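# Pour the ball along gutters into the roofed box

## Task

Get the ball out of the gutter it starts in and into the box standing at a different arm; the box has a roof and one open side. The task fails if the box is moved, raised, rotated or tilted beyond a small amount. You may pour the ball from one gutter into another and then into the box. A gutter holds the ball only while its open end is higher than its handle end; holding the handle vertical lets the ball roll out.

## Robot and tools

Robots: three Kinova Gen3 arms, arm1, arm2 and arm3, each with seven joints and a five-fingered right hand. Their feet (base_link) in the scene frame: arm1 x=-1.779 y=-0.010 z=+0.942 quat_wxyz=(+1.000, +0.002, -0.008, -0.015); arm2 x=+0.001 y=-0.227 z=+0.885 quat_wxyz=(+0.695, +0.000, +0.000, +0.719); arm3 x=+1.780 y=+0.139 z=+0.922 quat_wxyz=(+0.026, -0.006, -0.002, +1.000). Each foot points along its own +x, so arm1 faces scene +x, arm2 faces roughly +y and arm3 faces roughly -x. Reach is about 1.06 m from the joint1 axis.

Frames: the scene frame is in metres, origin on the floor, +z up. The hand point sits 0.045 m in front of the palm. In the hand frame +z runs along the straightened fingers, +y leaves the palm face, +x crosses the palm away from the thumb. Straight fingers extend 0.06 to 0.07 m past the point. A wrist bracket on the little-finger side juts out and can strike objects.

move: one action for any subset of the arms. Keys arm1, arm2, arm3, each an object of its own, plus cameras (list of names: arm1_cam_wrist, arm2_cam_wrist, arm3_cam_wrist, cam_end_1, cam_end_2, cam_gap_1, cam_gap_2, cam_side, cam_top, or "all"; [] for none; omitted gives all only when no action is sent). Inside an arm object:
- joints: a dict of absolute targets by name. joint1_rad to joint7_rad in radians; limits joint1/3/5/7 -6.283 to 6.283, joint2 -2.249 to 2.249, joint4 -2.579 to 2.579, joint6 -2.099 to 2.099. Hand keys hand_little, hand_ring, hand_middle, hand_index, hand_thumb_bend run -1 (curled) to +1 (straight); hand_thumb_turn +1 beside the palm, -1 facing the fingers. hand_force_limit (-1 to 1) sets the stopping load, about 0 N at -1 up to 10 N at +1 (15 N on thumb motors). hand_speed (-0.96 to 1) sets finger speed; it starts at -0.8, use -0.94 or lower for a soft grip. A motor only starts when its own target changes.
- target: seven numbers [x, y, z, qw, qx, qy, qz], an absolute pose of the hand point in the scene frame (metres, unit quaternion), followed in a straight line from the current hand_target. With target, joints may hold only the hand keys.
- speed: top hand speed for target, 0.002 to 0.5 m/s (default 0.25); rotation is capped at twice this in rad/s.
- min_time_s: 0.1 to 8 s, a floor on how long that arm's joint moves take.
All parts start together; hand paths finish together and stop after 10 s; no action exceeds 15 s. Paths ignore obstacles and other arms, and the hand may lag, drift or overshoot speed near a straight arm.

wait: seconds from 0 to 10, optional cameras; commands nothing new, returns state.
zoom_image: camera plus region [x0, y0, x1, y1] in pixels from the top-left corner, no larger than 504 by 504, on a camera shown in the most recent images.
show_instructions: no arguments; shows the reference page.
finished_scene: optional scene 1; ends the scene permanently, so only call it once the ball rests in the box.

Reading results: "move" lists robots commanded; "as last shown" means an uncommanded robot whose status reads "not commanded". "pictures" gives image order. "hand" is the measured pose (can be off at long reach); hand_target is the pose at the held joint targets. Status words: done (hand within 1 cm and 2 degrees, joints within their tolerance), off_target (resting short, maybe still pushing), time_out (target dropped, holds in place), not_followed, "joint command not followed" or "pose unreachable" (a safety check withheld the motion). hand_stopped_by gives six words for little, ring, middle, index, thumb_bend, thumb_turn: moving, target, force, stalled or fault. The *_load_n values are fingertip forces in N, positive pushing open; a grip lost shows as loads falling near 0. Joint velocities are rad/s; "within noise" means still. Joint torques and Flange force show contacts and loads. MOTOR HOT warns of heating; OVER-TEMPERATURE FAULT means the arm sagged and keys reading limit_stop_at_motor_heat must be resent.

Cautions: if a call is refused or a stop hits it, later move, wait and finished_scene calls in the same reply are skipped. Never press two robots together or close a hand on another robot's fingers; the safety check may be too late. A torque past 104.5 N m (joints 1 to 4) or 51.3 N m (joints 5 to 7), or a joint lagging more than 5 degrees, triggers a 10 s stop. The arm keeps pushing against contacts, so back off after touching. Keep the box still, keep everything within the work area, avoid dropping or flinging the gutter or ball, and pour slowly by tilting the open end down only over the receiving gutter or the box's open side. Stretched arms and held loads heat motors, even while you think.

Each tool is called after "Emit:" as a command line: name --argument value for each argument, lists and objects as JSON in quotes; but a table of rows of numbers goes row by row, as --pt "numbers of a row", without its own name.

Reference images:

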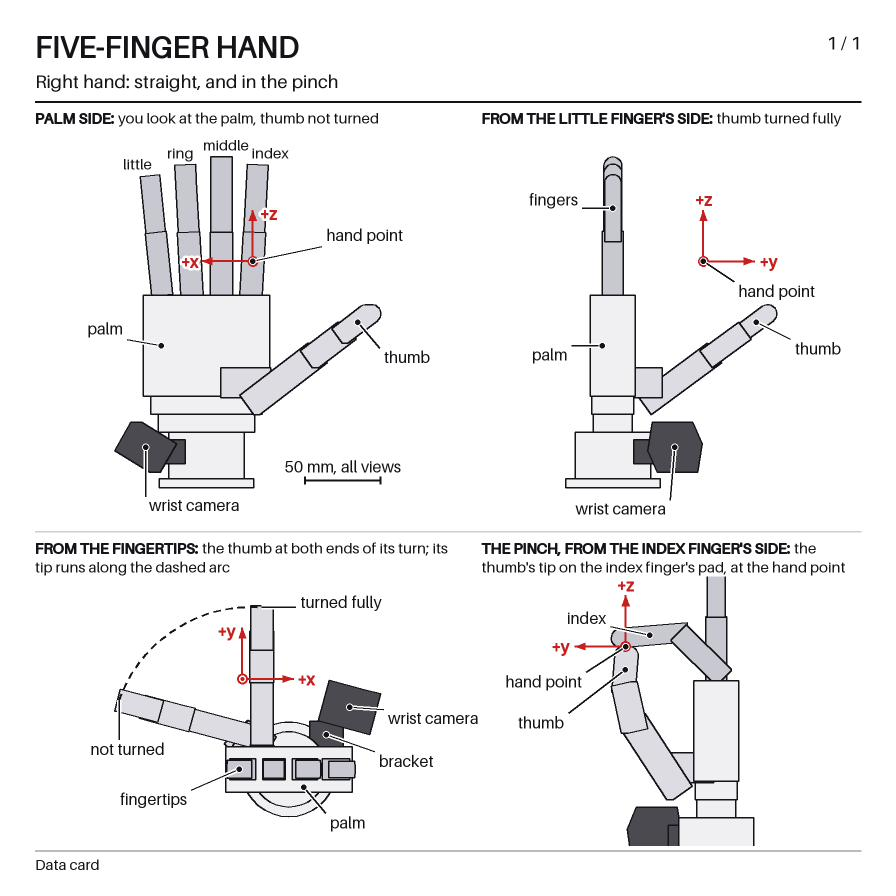

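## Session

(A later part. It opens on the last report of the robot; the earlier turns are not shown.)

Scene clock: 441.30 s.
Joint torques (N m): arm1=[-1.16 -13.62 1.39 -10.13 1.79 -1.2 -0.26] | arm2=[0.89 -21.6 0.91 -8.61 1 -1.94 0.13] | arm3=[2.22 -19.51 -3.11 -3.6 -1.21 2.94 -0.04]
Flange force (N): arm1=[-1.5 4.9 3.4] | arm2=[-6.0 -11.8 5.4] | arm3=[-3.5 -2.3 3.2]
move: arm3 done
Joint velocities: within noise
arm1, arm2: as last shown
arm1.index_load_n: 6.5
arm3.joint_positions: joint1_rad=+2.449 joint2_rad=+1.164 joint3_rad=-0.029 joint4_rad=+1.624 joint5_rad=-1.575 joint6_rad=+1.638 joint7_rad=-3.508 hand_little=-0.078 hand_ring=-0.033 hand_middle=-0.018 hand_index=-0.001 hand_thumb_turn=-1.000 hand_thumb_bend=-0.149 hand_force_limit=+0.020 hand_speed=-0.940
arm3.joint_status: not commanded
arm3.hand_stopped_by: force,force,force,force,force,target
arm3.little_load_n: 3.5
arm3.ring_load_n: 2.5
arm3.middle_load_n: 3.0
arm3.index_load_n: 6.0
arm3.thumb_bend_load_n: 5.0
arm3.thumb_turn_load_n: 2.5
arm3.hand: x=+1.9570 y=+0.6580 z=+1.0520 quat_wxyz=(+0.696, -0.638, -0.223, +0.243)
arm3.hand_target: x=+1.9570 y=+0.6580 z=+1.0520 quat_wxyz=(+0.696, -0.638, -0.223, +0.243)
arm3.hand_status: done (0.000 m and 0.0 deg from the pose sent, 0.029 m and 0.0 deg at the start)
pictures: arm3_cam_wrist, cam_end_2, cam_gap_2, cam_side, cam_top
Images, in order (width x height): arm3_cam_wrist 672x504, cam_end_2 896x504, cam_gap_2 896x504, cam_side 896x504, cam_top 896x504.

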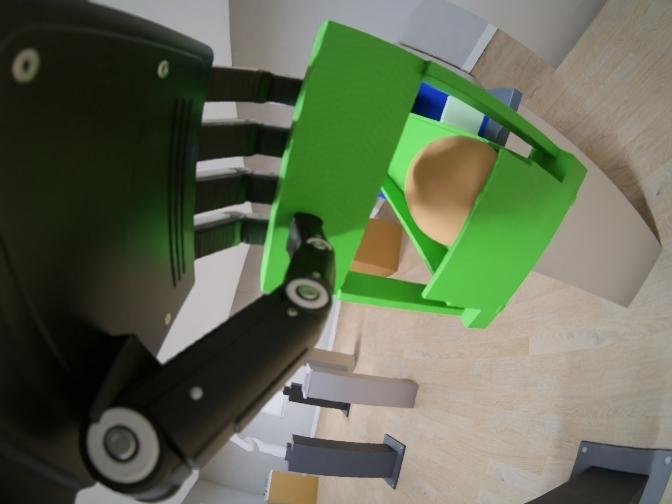

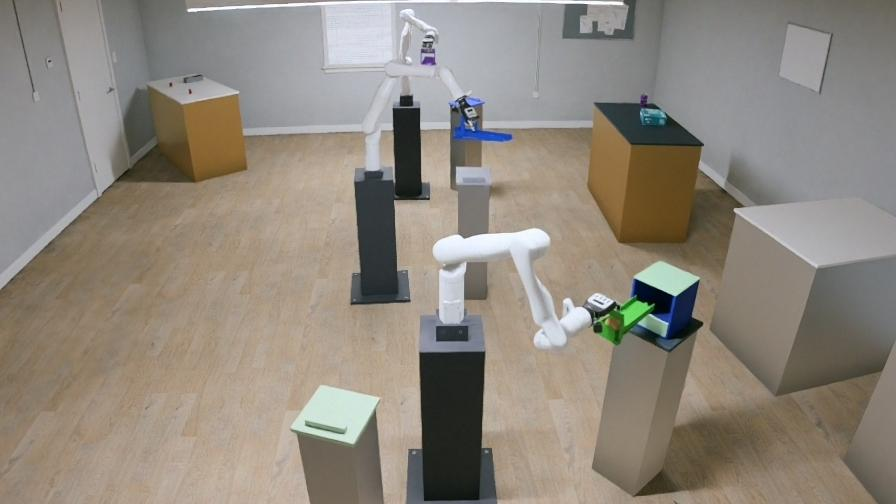

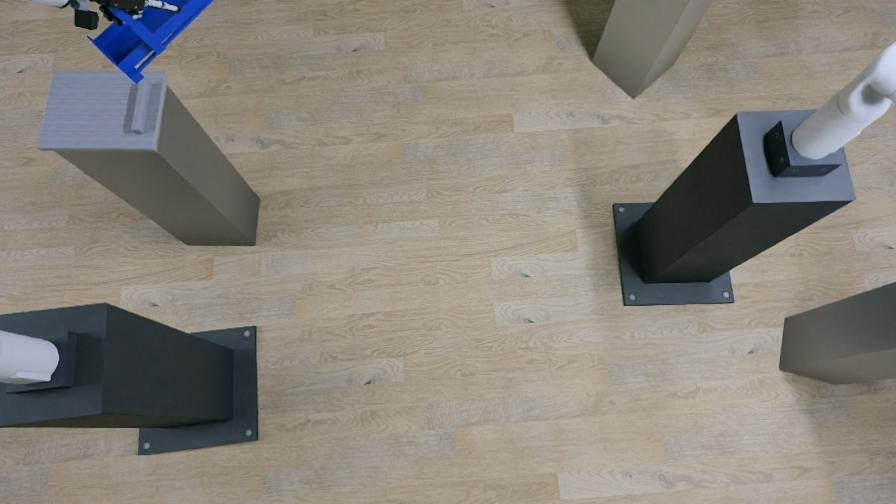

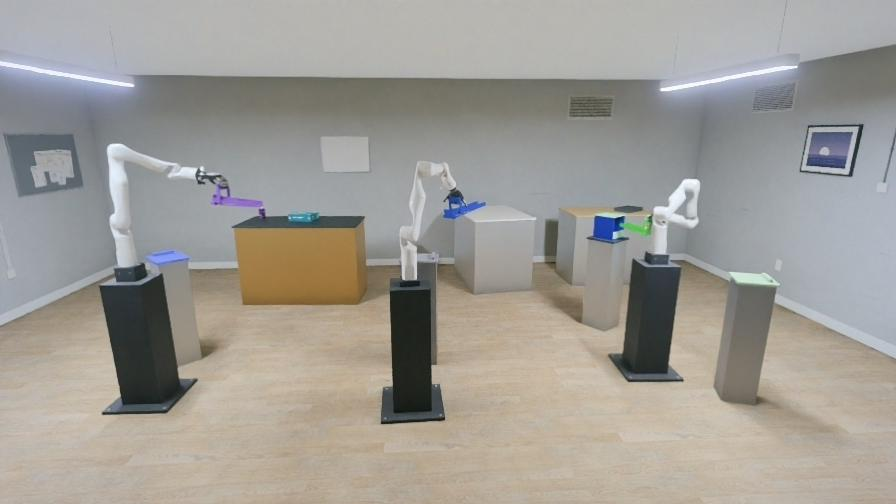

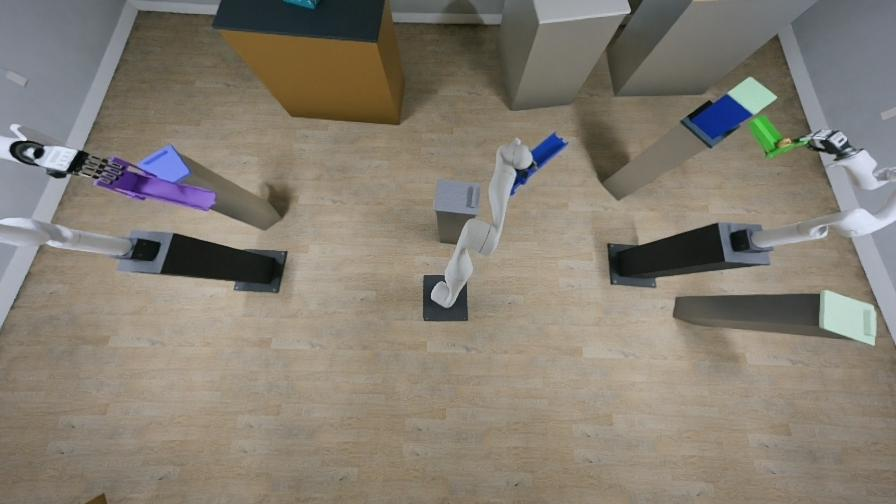

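Emit:
move --arm3 '{"target": [1.926, 0.697, 1.048, 0.69606, -0.63783, -0.22274, 0.24307], "speed": 0.03}' --cameras '["cam_end_2", "cam_side", "arm3_cam_wrist", "cam_top"]'

Emit:
zoom_image --camera "cam_end_2" --region '[570, 240, 730, 360]'

Emit:
zoom_image --camera "cam_side" --region '[570, 190, 680, 260]'

Emit:
zoom_image --camera "cam_top" --region '[680, 60, 860, 180]'

Emit:
zoom_image --camera "arm3_cam_wrist" --region '[370, 20, 570, 170]'

Scene clock: 445.37 s.
Joint torques (N m): arm1=[-1.09 -13.62 1.46 -10.27 1.77 -1.19 -0.27] | arm2=[0.86 -21.54 0.83 -8.63 1.02 -1.98 0.13] | arm3=[2.41 -19.77 -3.57 -3.85 -1.23 2.97 -0.06]
Flange force (N): arm1=[-1.3 5.2 3.0] | arm2=[-5.9 -11.7 5.2] | arm3=[-3.7 -2.3 2.9]
move: arm3 done
Joint velocities: within noise
arm1, arm2: as last shown
arm1.index_load_n: 6.0
arm3.joint_positions: joint1_rad=+2.373 joint2_rad=+1.172 joint3_rad=-0.067 joint4_rad=+1.622 joint5_rad=-1.648 joint6_rad=+1.574 joint7_rad=-3.496 hand_little=-0.078 hand_ring=-0.033 hand_middle=-0.018 hand_index=-0.001 hand_thumb_turn=-1.000 hand_thumb_bend=-0.149 hand_force_limit=+0.020 hand_speed=-0.940
arm3.joint_status: not commanded
arm3.hand_stopped_by: force,force,force,force,force,target
arm3.little_load_n: 4.0
arm3.ring_load_n: 2.0
arm3.middle_load_n: 3.5
arm3.index_load_n: 6.0
arm3.thumb_bend_load_n: 5.0
arm3.thumb_turn_load_n: 2.5
arm3.hand: x=+1.9260 y=+0.6970 z=+1.0480 quat_wxyz=(+0.696, -0.638, -0.223, +0.243)
arm3.hand_target: x=+1.9260 y=+0.6970 z=+1.0480 quat_wxyz=(+0.696, -0.638, -0.223, +0.243)
arm3.hand_status: done (0.000 m and 0.0 deg from the pose sent, 0.050 m and 0.0 deg at the start)
pictures: arm3_cam_wrist, cam_end_2, cam_side, cam_top
Images, in order (width x height): arm3_cam_wrist 672x504, cam_end_2 896x504, cam_side 896x504, cam_top 896x504.

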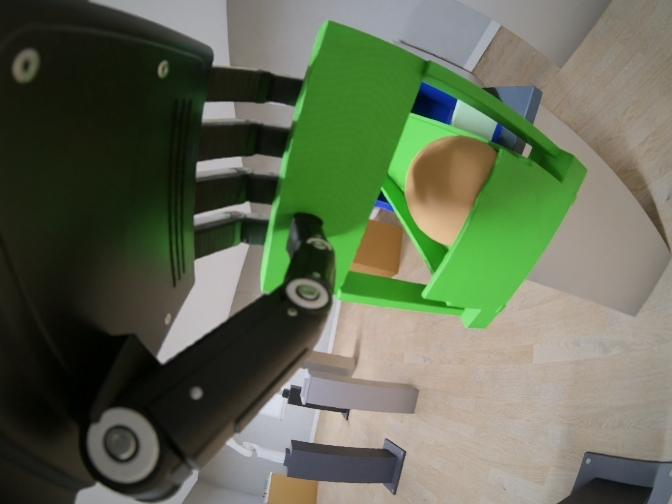

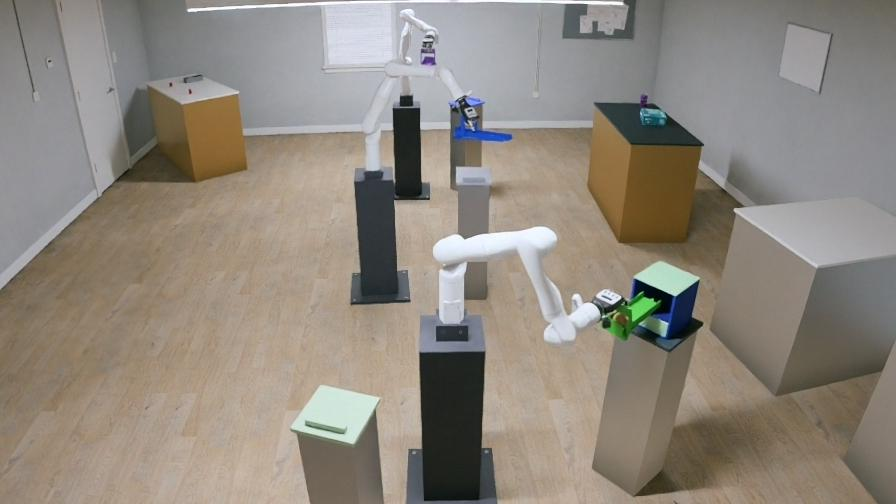

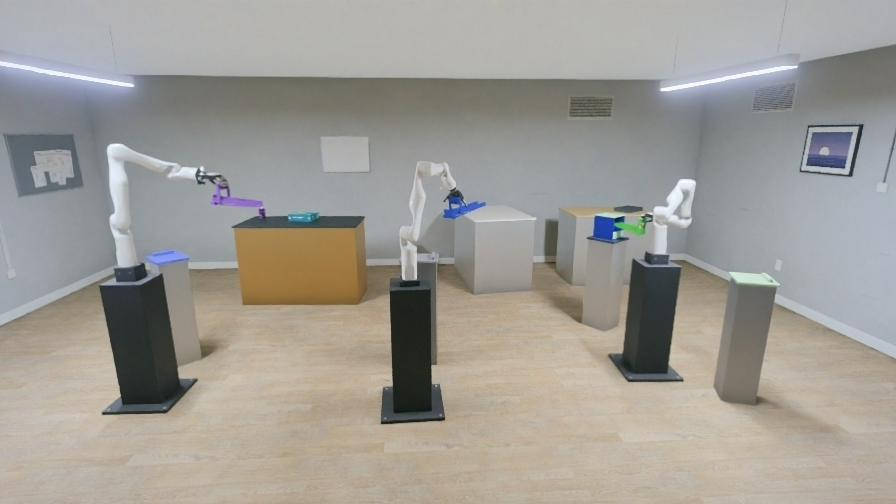

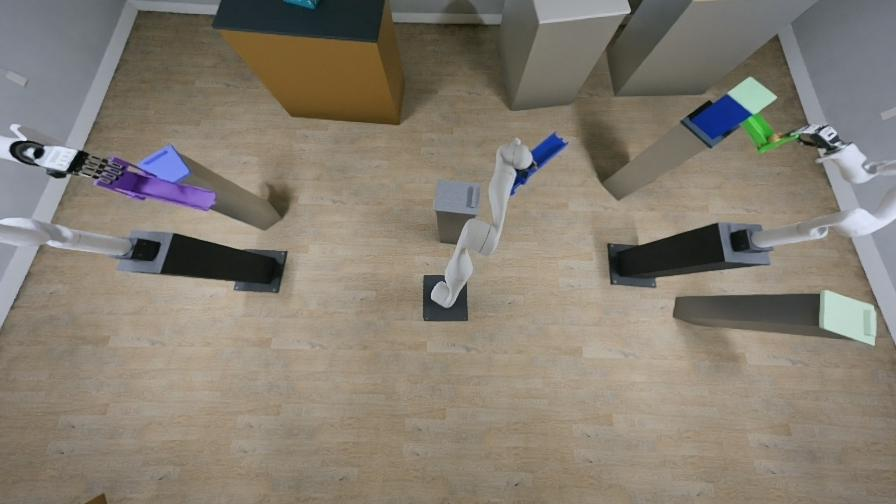

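Scaled by 3.150 from the camera's image (finer frame: 1280x720).

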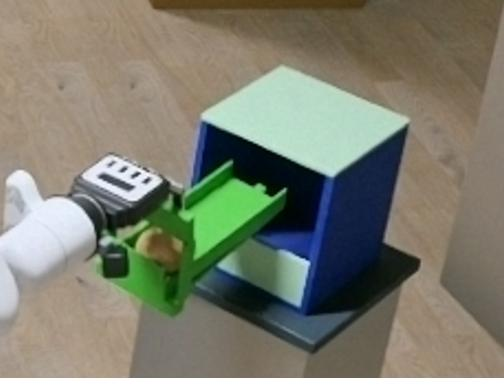

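Scaled by 4.582 from the camera's image (finer frame: 1280x720).

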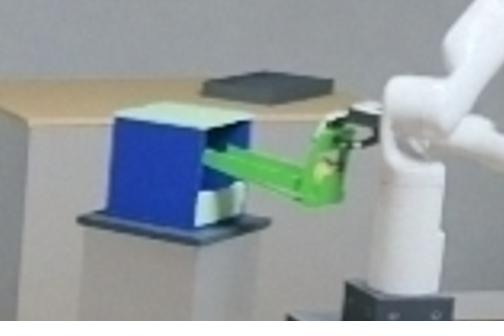

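Scaled by 2.800 from the camera's image (finer frame: 1280x720).

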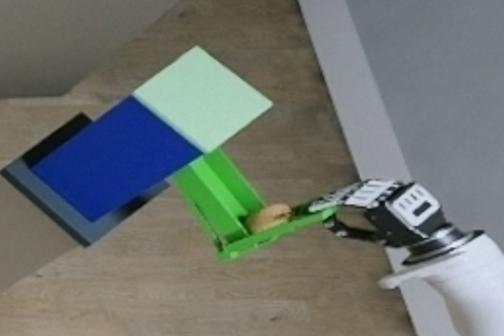

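Scaled by 2.520 from the camera's image (finer frame: 960x720).

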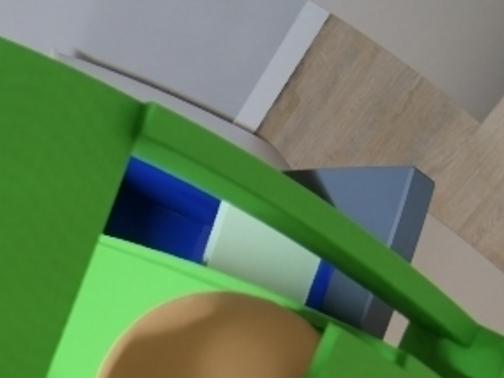

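Emit:
move --arm3 '{"target": [1.9073, 0.7205, 1.036, 0.69606, -0.63783, -0.22274, 0.24307], "speed": 0.025}' --cameras '["cam_end_2", "cam_side", "arm3_cam_wrist", "cam_top"]'

Emit:
zoom_image --camera "cam_end_2" --region '[610, 250, 710, 330]'

Emit:
zoom_image --camera "cam_side" --region '[585, 200, 660, 250]'

Emit:
zoom_image --camera "arm3_cam_wrist" --region '[370, 20, 570, 170]'

Scene clock: 448.27 s.
Joint torques (N m): arm1=[-1.14 -13.67 1.38 -10.17 1.79 -1.17 -0.27] | arm2=[0.78 -21.52 0.92 -8.67 1.08 -1.93 0.07] | arm3=[2.33 -20.06 -3.73 -4.08 -1.1 2.97 -0.02]
Flange force (N): arm1=[-1.5 5.0 3.3] | arm2=[-5.4 -11.6 5.2] | arm3=[-4.1 -2.6 2.7]
move: arm3 done
Joint velocities: within noise
arm1.joint_positions: joint1_rad=-0.873 joint2_rad=+0.128 joint3_rad=+0.052 joint4_rad=+1.887 joint5_rad=-1.395 joint6_rad=-0.941 joint7_rad=+1.112 hand_little=-0.070 hand_ring=-0.051 hand_middle=-0.034 hand_index=-0.008 hand_thumb_turn=-1.000 hand_thumb_bend=-0.068 hand_force_limit=+0.000 hand_speed=-0.940
arm1.joint_status: not commanded
arm1.hand_stopped_by: force,force,force,force,force,target
arm1.little_load_n: 2.5
arm1.ring_load_n: 5.0
arm1.middle_load_n: 5.5
arm1.index_load_n: 6.5
arm1.thumb_bend_load_n: 7.5
arm1.thumb_turn_load_n: 2.5
arm1.hand: x=-1.2200 y=+0.2000 z=+1.4200 quat_wxyz=(-0.439, +0.488, -0.561, +0.505)
arm1.hand_target: x=-1.2200 y=+0.2000 z=+1.4200 quat_wxyz=(-0.439, +0.488, -0.561, +0.505)
arm1.hand_status: not commanded
arm2.joint_positions: joint1_rad=+0.557 joint2_rad=+0.466 joint3_rad=-0.188 joint4_rad=+1.184 joint5_rad=+0.458 joint6_rad=+0.868 joint7_rad=-0.587 hand_little=+1.000 hand_ring=-0.900 hand_middle=-0.900 hand_index=-0.887 hand_thumb_turn=+1.000 hand_thumb_bend=+1.000 hand_force_limit=+0.000 hand_speed=-0.930
arm2.joint_status: not commanded
arm2.hand_stopped_by: target,target,target,force,target,target
arm2.little_load_n: 0.0
arm2.ring_load_n: 0.0
arm2.middle_load_n: 2.0
arm2.index_load_n: 2.5
arm2.thumb_bend_load_n: 0.0
arm2.thumb_turn_load_n: -1.0
arm2.hand: x=+0.3200 y=+0.3600 z=+1.2400 quat_wxyz=(-0.324, +0.865, -0.358, +0.134)
arm2.hand_target: x=+0.3200 y=+0.3600 z=+1.2400 quat_wxyz=(-0.324, +0.865, -0.358, +0.134)
arm2.hand_status: not commanded
arm3.joint_positions: joint1_rad=+2.326 joint2_rad=+1.201 joint3_rad=-0.089 joint4_rad=+1.601 joint5_rad=-1.691 joint6_rad=+1.537 joint7_rad=-3.481 hand_little=-0.078 hand_ring=-0.033 hand_middle=-0.018 hand_index=-0.001 hand_thumb_turn=-1.000 hand_thumb_bend=-0.149 hand_force_limit=+0.020 hand_speed=-0.940
arm3.joint_status: not commanded
arm3.hand_stopped_by: force,force,force,force,force,target
arm3.little_load_n: 4.0
arm3.ring_load_n: 2.5
arm3.middle_load_n: 3.0
arm3.index_load_n: 5.5
arm3.thumb_bend_load_n: 5.5
arm3.thumb_turn_load_n: 3.0
arm3.hand: x=+1.9073 y=+0.7205 z=+1.0360 quat_wxyz=(+0.696, -0.638, -0.223, +0.243)
arm3.hand_target: x=+1.9073 y=+0.7205 z=+1.0360 quat_wxyz=(+0.696, -0.638, -0.223, +0.243)
arm3.hand_status: done (0.000 m and 0.0 deg from the pose sent, 0.032 m and 0.0 deg at the start)
pictures: arm3_cam_wrist, cam_end_2, cam_side, cam_top
Images, in order (width x height): arm3_cam_wrist 672x504, cam_end_2 896x504, cam_side 896x504, cam_top 896x504.

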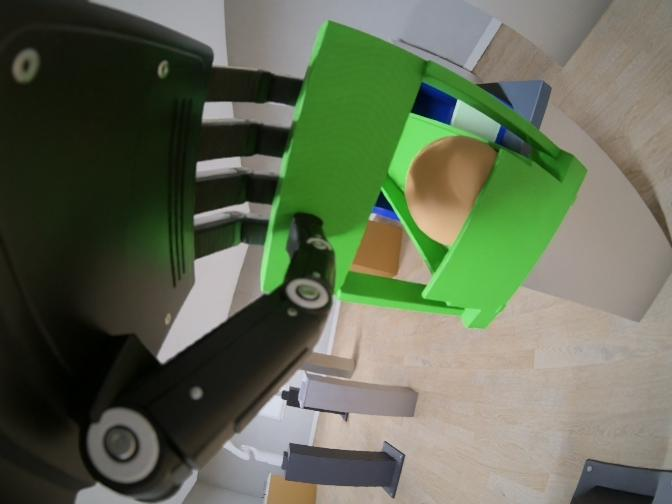

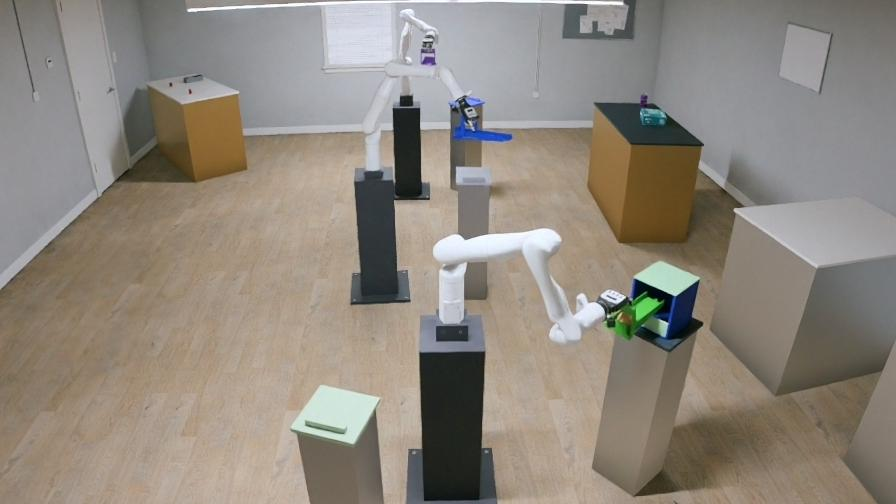

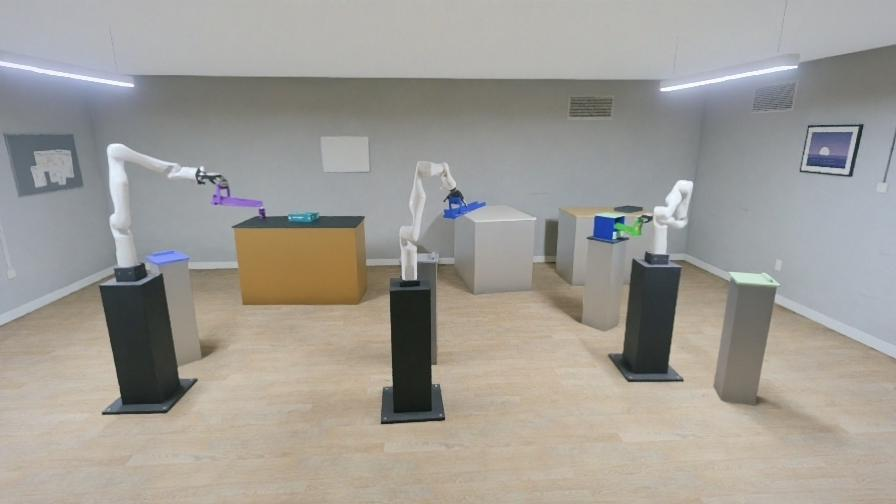

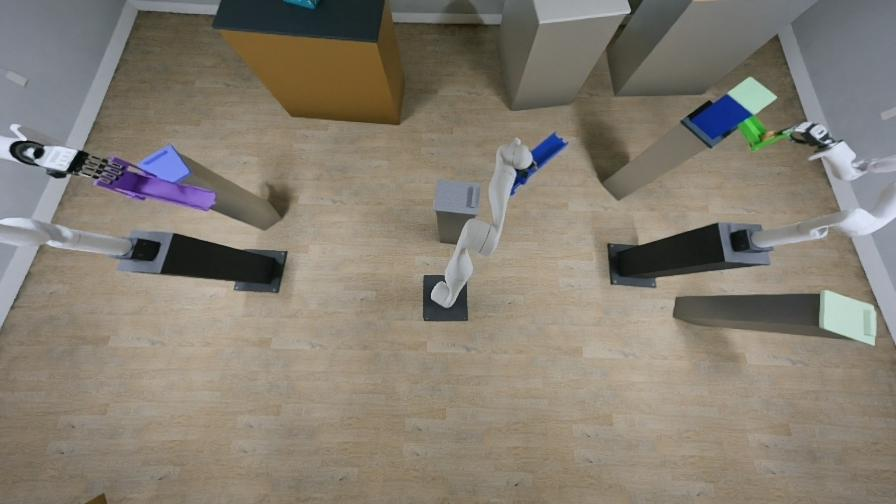

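Scaled by 5.040 from the camera's image (finer frame: 1280x720).

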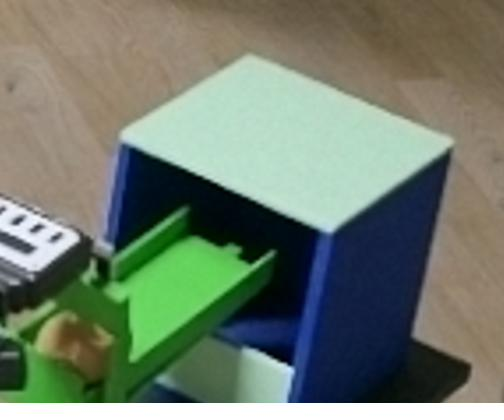

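Scaled by 6.720 from the camera's image (finer frame: 1280x720).

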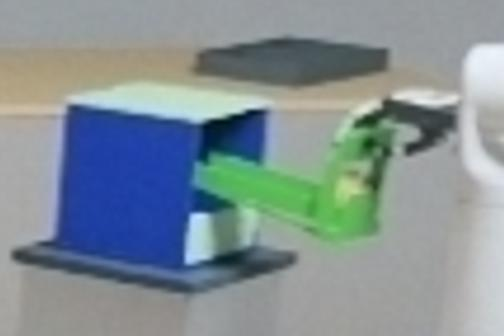

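Scaled by 2.520 from the camera's image (finer frame: 960x720).

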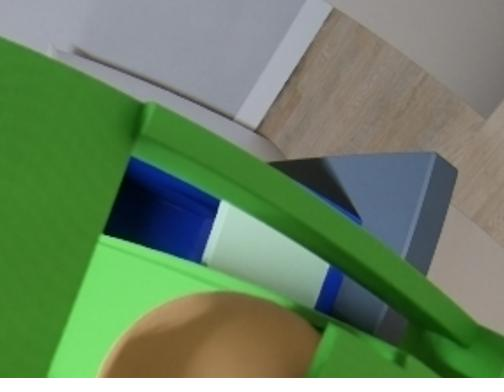

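Emit:
move --arm3 '{"target": [1.904, 0.7248, 1.0384, 0.66758, -0.66758, -0.23313, 0.23313], "speed": 0.02}' --cameras '["cam_end_2", "cam_side", "arm3_cam_wrist"]'

Emit:
zoom_image --camera "cam_end_2" --region '[600, 260, 700, 340]'

Emit:
zoom_image --camera "cam_side" --region '[585, 200, 660, 250]'

Emit:
zoom_image --camera "arm3_cam_wrist" --region '[370, 20, 620, 320]'

Scene clock: 451.33 s.
Joint torques (N m): arm1=[-1.09 -13.66 1.26 -10.32 1.77 -1.17 -0.18] | arm2=[0.8 -21.52 0.86 -8.65 1.03 -1.91 0.08] | arm3=[2.35 -19.98 -3.32 -4.49 -1.29 2.9 -0.05]
Flange force (N): arm1=[-1.1 5.7 3.2] | arm2=[-5.5 -11.6 5.3] | arm3=[-4.3 -2.6 2.4]
move: arm3 done
Joint velocities: within noise
arm1, arm2: as last shown
arm2.index_load_n: 3.0
arm2.thumb_turn_load_n: -0.5
arm3.joint_positions: joint1_rad=+2.291 joint2_rad=+1.133 joint3_rad=-0.063 joint4_rad=+1.627 joint5_rad=-1.694 joint6_rad=+1.465 joint7_rad=-3.524 hand_little=-0.078 hand_ring=-0.033 hand_middle=-0.018 hand_index=-0.001 hand_thumb_turn=-1.000 hand_thumb_bend=-0.149 hand_force_limit=+0.020 hand_speed=-0.940
arm3.joint_status: not commanded
arm3.hand_stopped_by: force,force,force,force,force,target
arm3.little_load_n: 4.0
arm3.ring_load_n: 2.5
arm3.middle_load_n: 3.0
arm3.index_load_n: 5.5
arm3.thumb_bend_load_n: 5.0
arm3.thumb_turn_load_n: 2.5
arm3.hand: x=+1.9040 y=+0.7248 z=+1.0384 quat_wxyz=(+0.668, -0.668, -0.233, +0.233)
arm3.hand_target: x=+1.9040 y=+0.7248 z=+1.0384 quat_wxyz=(+0.668, -0.668, -0.233, +0.233)
arm3.hand_status: done (0.000 m and 0.0 deg from the pose sent, 0.006 m and 5.0 deg at the start)
pictures: arm3_cam_wrist, cam_end_2, cam_side
Images, in order (width x height): arm3_cam_wrist 672x504, cam_end_2 896x504, cam_side 896x504.

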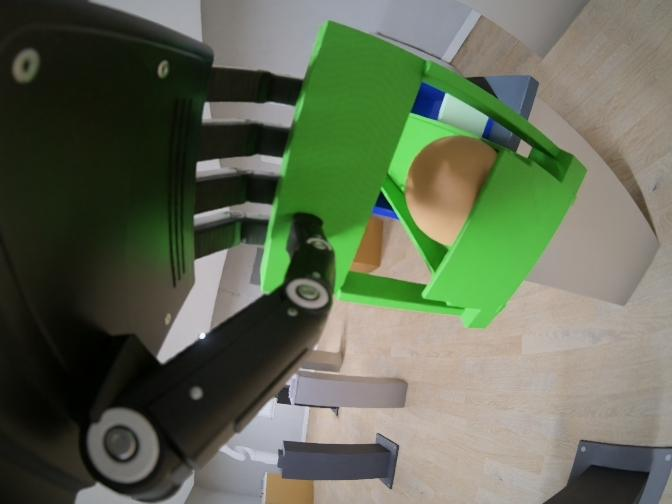

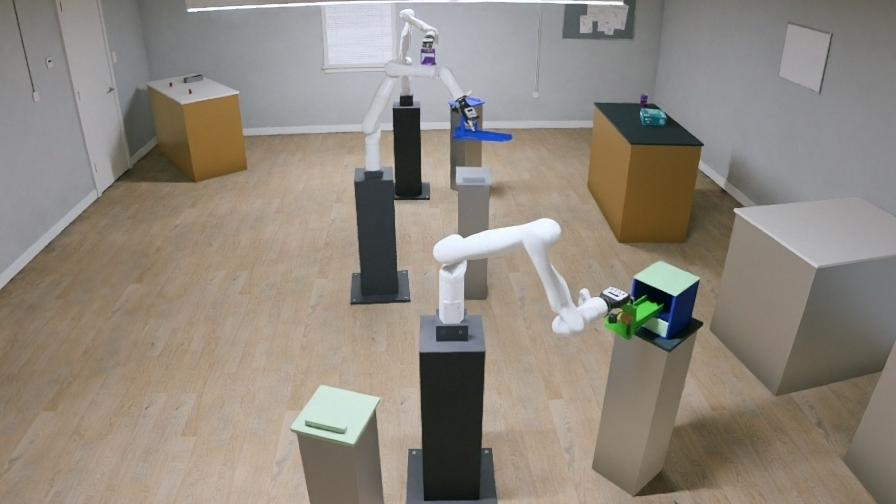

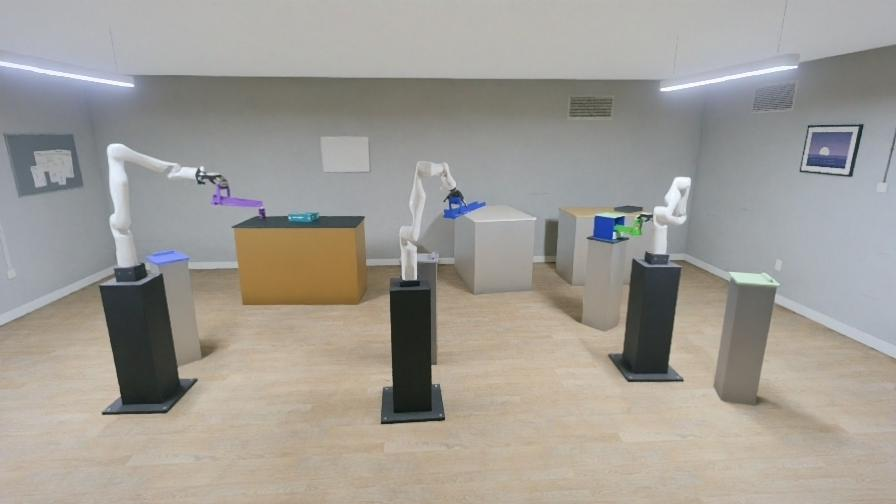

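Scaled by 5.040 from the camera's image (finer frame: 1280x720).

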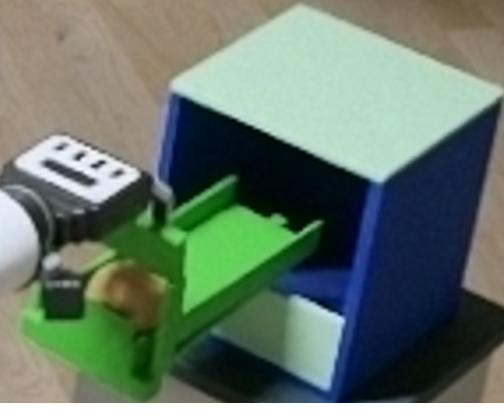

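Scaled by 6.720 from the camera's image (finer frame: 1280x720).

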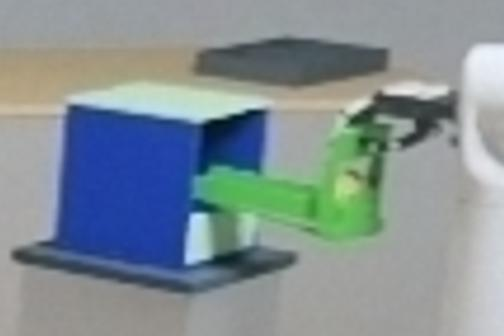

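Scaled by 1.680 from the camera's image (finer frame: 960x720).

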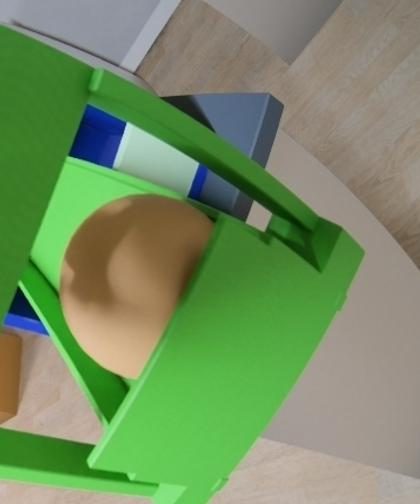

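Emit:
move --arm3 '{"target": [1.8986, 0.7316, 1.0626, 0.63172, -0.70161, -0.24501, 0.22061], "speed": 0.015}' --cameras '["cam_end_2", "cam_side", "arm3_cam_wrist"]'

Emit:
zoom_image --camera "cam_end_2" --region '[600, 260, 700, 340]'

Emit:
zoom_image --camera "cam_side" --region '[585, 200, 660, 250]'

Scene clock: 455.90 s.
Joint torques (N m): arm1=[-1.16 -13.63 1.39 -10.31 1.79 -1.15 -0.17] | arm2=[0.88 -21.49 0.82 -8.68 1.02 -1.91 0.09] | arm3=[2.33 -19.6 -2.74 -5.33 -1.5 2.63 -0.09]
Flange force (N): arm1=[-1.1 5.7 3.1] | arm2=[-5.7 -11.3 5.2] | arm3=[-4.8 -2.7 2.0]
move: arm3 done
Joint velocities: within noise
arm1, arm2: as last shown
arm1.middle_load_n: 6.0
arm1.index_load_n: 6.0
arm2.index_load_n: 2.5
arm2.thumb_turn_load_n: -1.0
arm3.joint_positions: joint1_rad=+2.237 joint2_rad=+1.011 joint3_rad=-0.029 joint4_rad=+1.654 joint5_rad=-1.687 joint6_rad=+1.370 joint7_rad=-3.626 hand_little=-0.078 hand_ring=-0.033 hand_middle=-0.018 hand_index=-0.001 hand_thumb_turn=-1.000 hand_thumb_bend=-0.149 hand_force_limit=+0.020 hand_speed=-0.940
arm3.joint_status: not commanded
arm3.hand_stopped_by: force,force,force,force,force,target
arm3.little_load_n: 4.0
arm3.ring_load_n: 2.0
arm3.middle_load_n: 3.5
arm3.index_load_n: 5.5
arm3.thumb_bend_load_n: 5.5
arm3.thumb_turn_load_n: 2.5
arm3.hand: x=+1.8986 y=+0.7316 z=+1.0626 quat_wxyz=(+0.632, -0.702, -0.245, +0.221)
arm3.hand_target: x=+1.8986 y=+0.7316 z=+1.0626 quat_wxyz=(+0.632, -0.702, -0.245, +0.221)
arm3.hand_status: done (0.000 m and 0.0 deg from the pose sent, 0.026 m and 6.0 deg at the start)
pictures: arm3_cam_wrist, cam_end_2, cam_side
Images, in order (width x height): arm3_cam_wrist 672x504, cam_end_2 896x504, cam_side 896x504.

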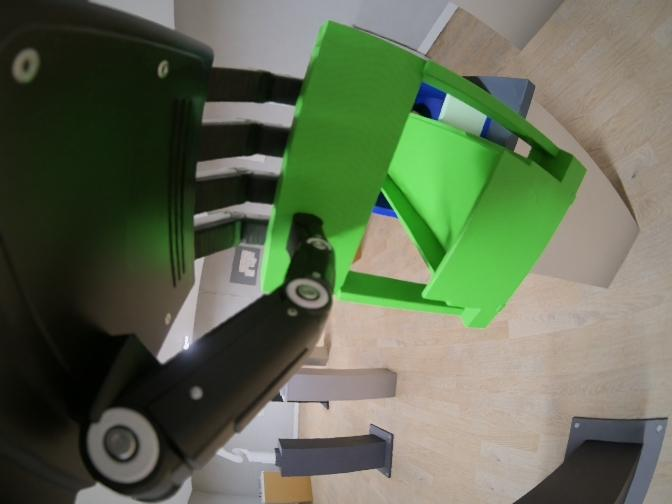

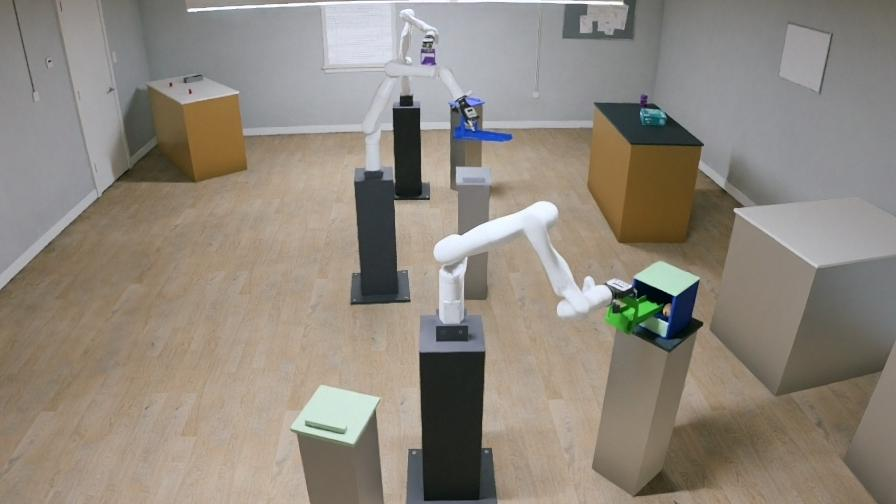

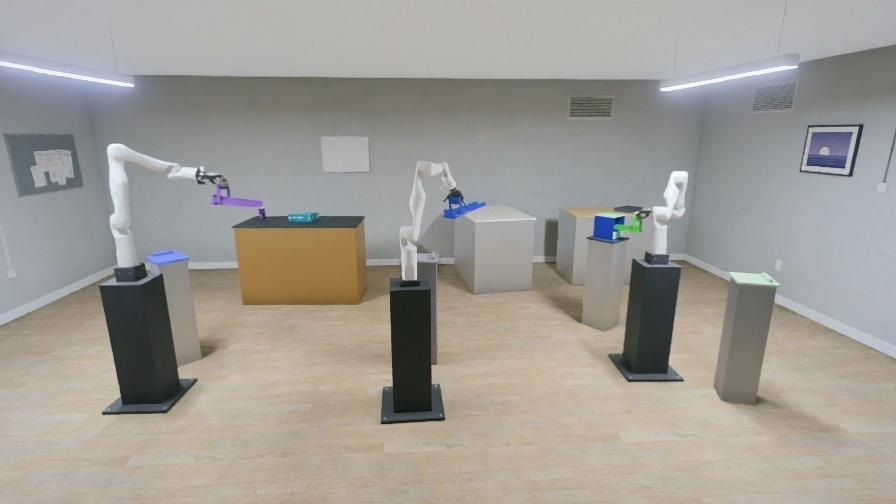

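Scaled by 5.040 from the camera's image (finer frame: 1280x720).

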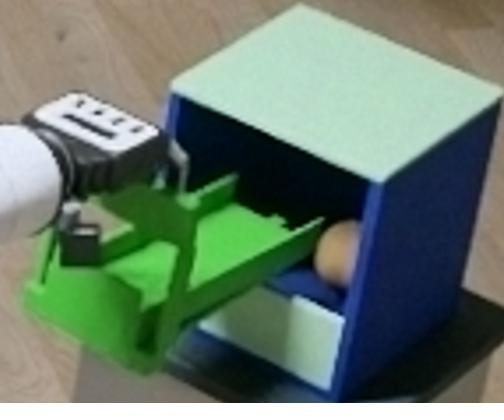

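Scaled by 6.720 from the camera's image (finer frame: 1280x720).

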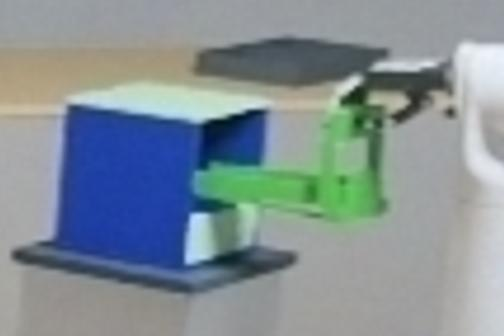

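Emit:
move --arm3 '{"target": [1.9920, 0.6142, 1.0750, 0.63172, -0.70161, -0.24501, 0.22061], "speed": 0.05}' --cameras '["cam_end_2", "cam_side", "cam_top"]'

Emit:
zoom_image --camera "cam_end_2" --region '[600, 260, 700, 340]'

Emit:
zoom_image --camera "cam_side" --region '[585, 200, 660, 250]'

Scene clock: 459.67 s.
Joint torques (N m): arm1=[-1.12 -13.59 1.3 -10.22 1.85 -1.17 -0.19] | arm2=[0.91 -21.47 0.84 -8.56 1.03 -1.98 0.06] | arm3=[2.31 -18.83 -1.9 -4.49 -1.54 2.62 -0.04]
Flange force (N): arm1=[-1.3 5.2 3.1] | arm2=[-5.9 -12.1 5.1] | arm3=[-4.0 -2.6 3.6]
move: arm3 done
Joint velocities: within noise
arm1, arm2: as last shown
arm3.joint_positions: joint1_rad=+2.474 joint2_rad=+0.989 joint3_rad=+0.073 joint4_rad=+1.660 joint5_rad=-1.466 joint6_rad=+1.581 joint7_rad=-3.638 hand_little=-0.078 hand_ring=-0.033 hand_middle=-0.018 hand_index=-0.001 hand_thumb_turn=-1.000 hand_thumb_bend=-0.149 hand_force_limit=+0.020 hand_speed=-0.940
arm3.joint_status: not commanded
arm3.hand_stopped_by: force,force,force,force,force,target
arm3.little_load_n: 4.0
arm3.ring_load_n: 2.5
arm3.middle_load_n: 3.5
arm3.index_load_n: 5.5
arm3.thumb_bend_load_n: 5.0
arm3.thumb_turn_load_n: 2.5
arm3.hand: x=+1.9920 y=+0.6142 z=+1.0750 quat_wxyz=(+0.632, -0.702, -0.245, +0.221)
arm3.hand_target: x=+1.9920 y=+0.6142 z=+1.0750 quat_wxyz=(+0.632, -0.702, -0.245, +0.221)
arm3.hand_status: done (0.000 m and 0.0 deg from the pose sent, 0.151 m and 0.0 deg at the start)
Images, in order (width x height): cam_end_2 896x504, cam_side 896x504, cam_top 896x504.

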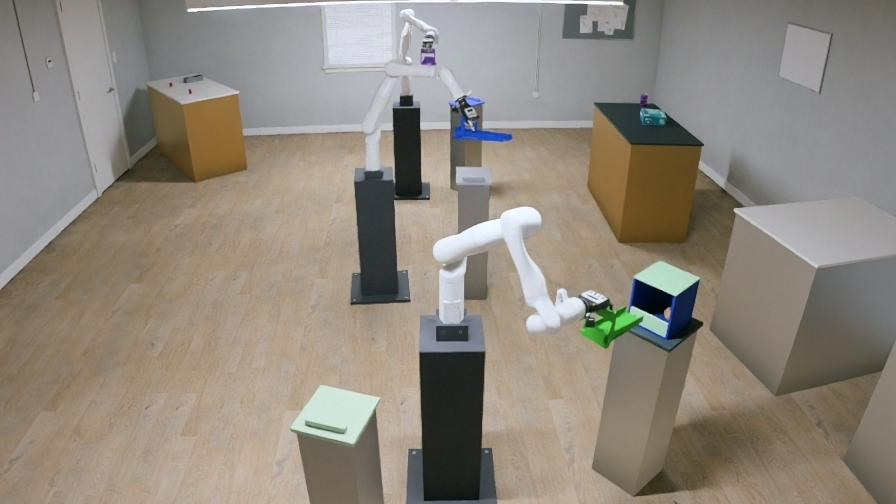

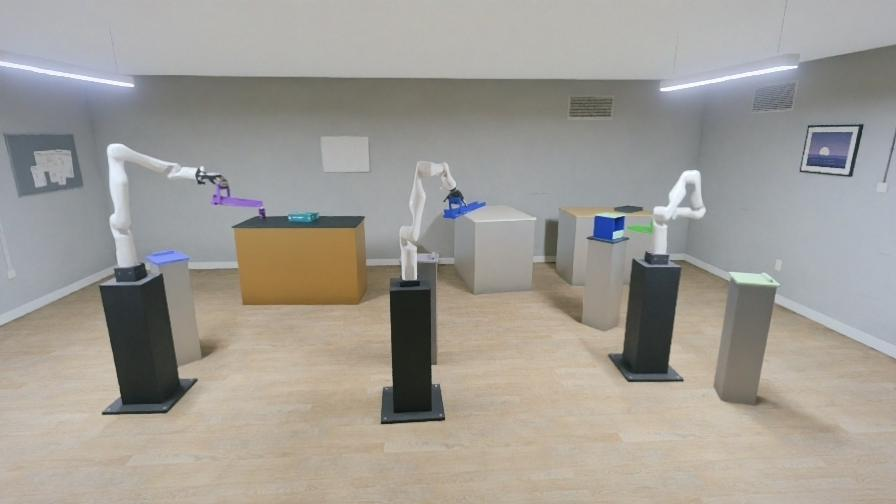

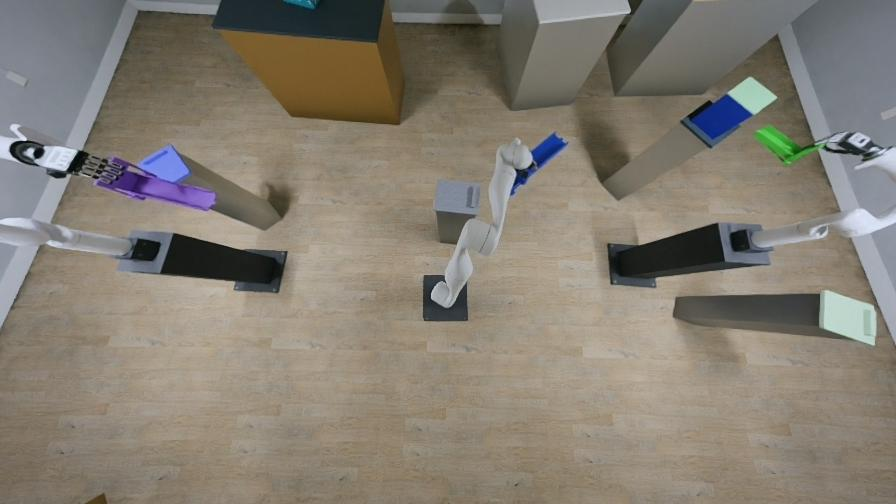

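Scaled by 5.040 from the camera's image (finer frame: 1280x720).

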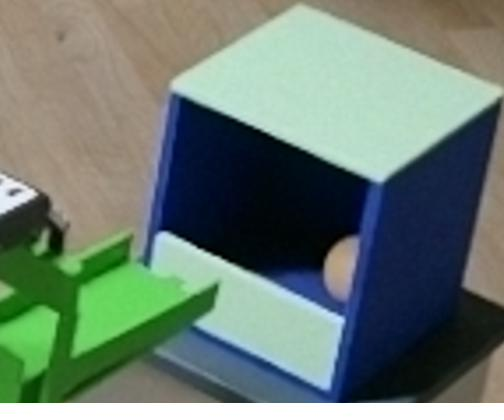

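Scaled by 6.720 from the camera's image (finer frame: 1280x720).

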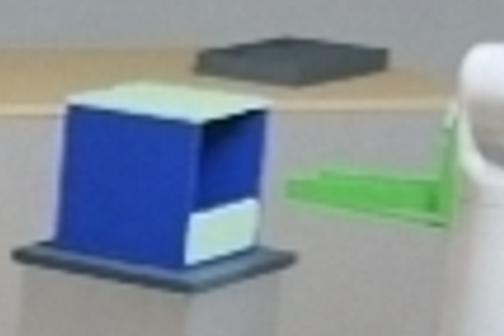

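Emit:
finished_scene

The scene is finished: the task was done.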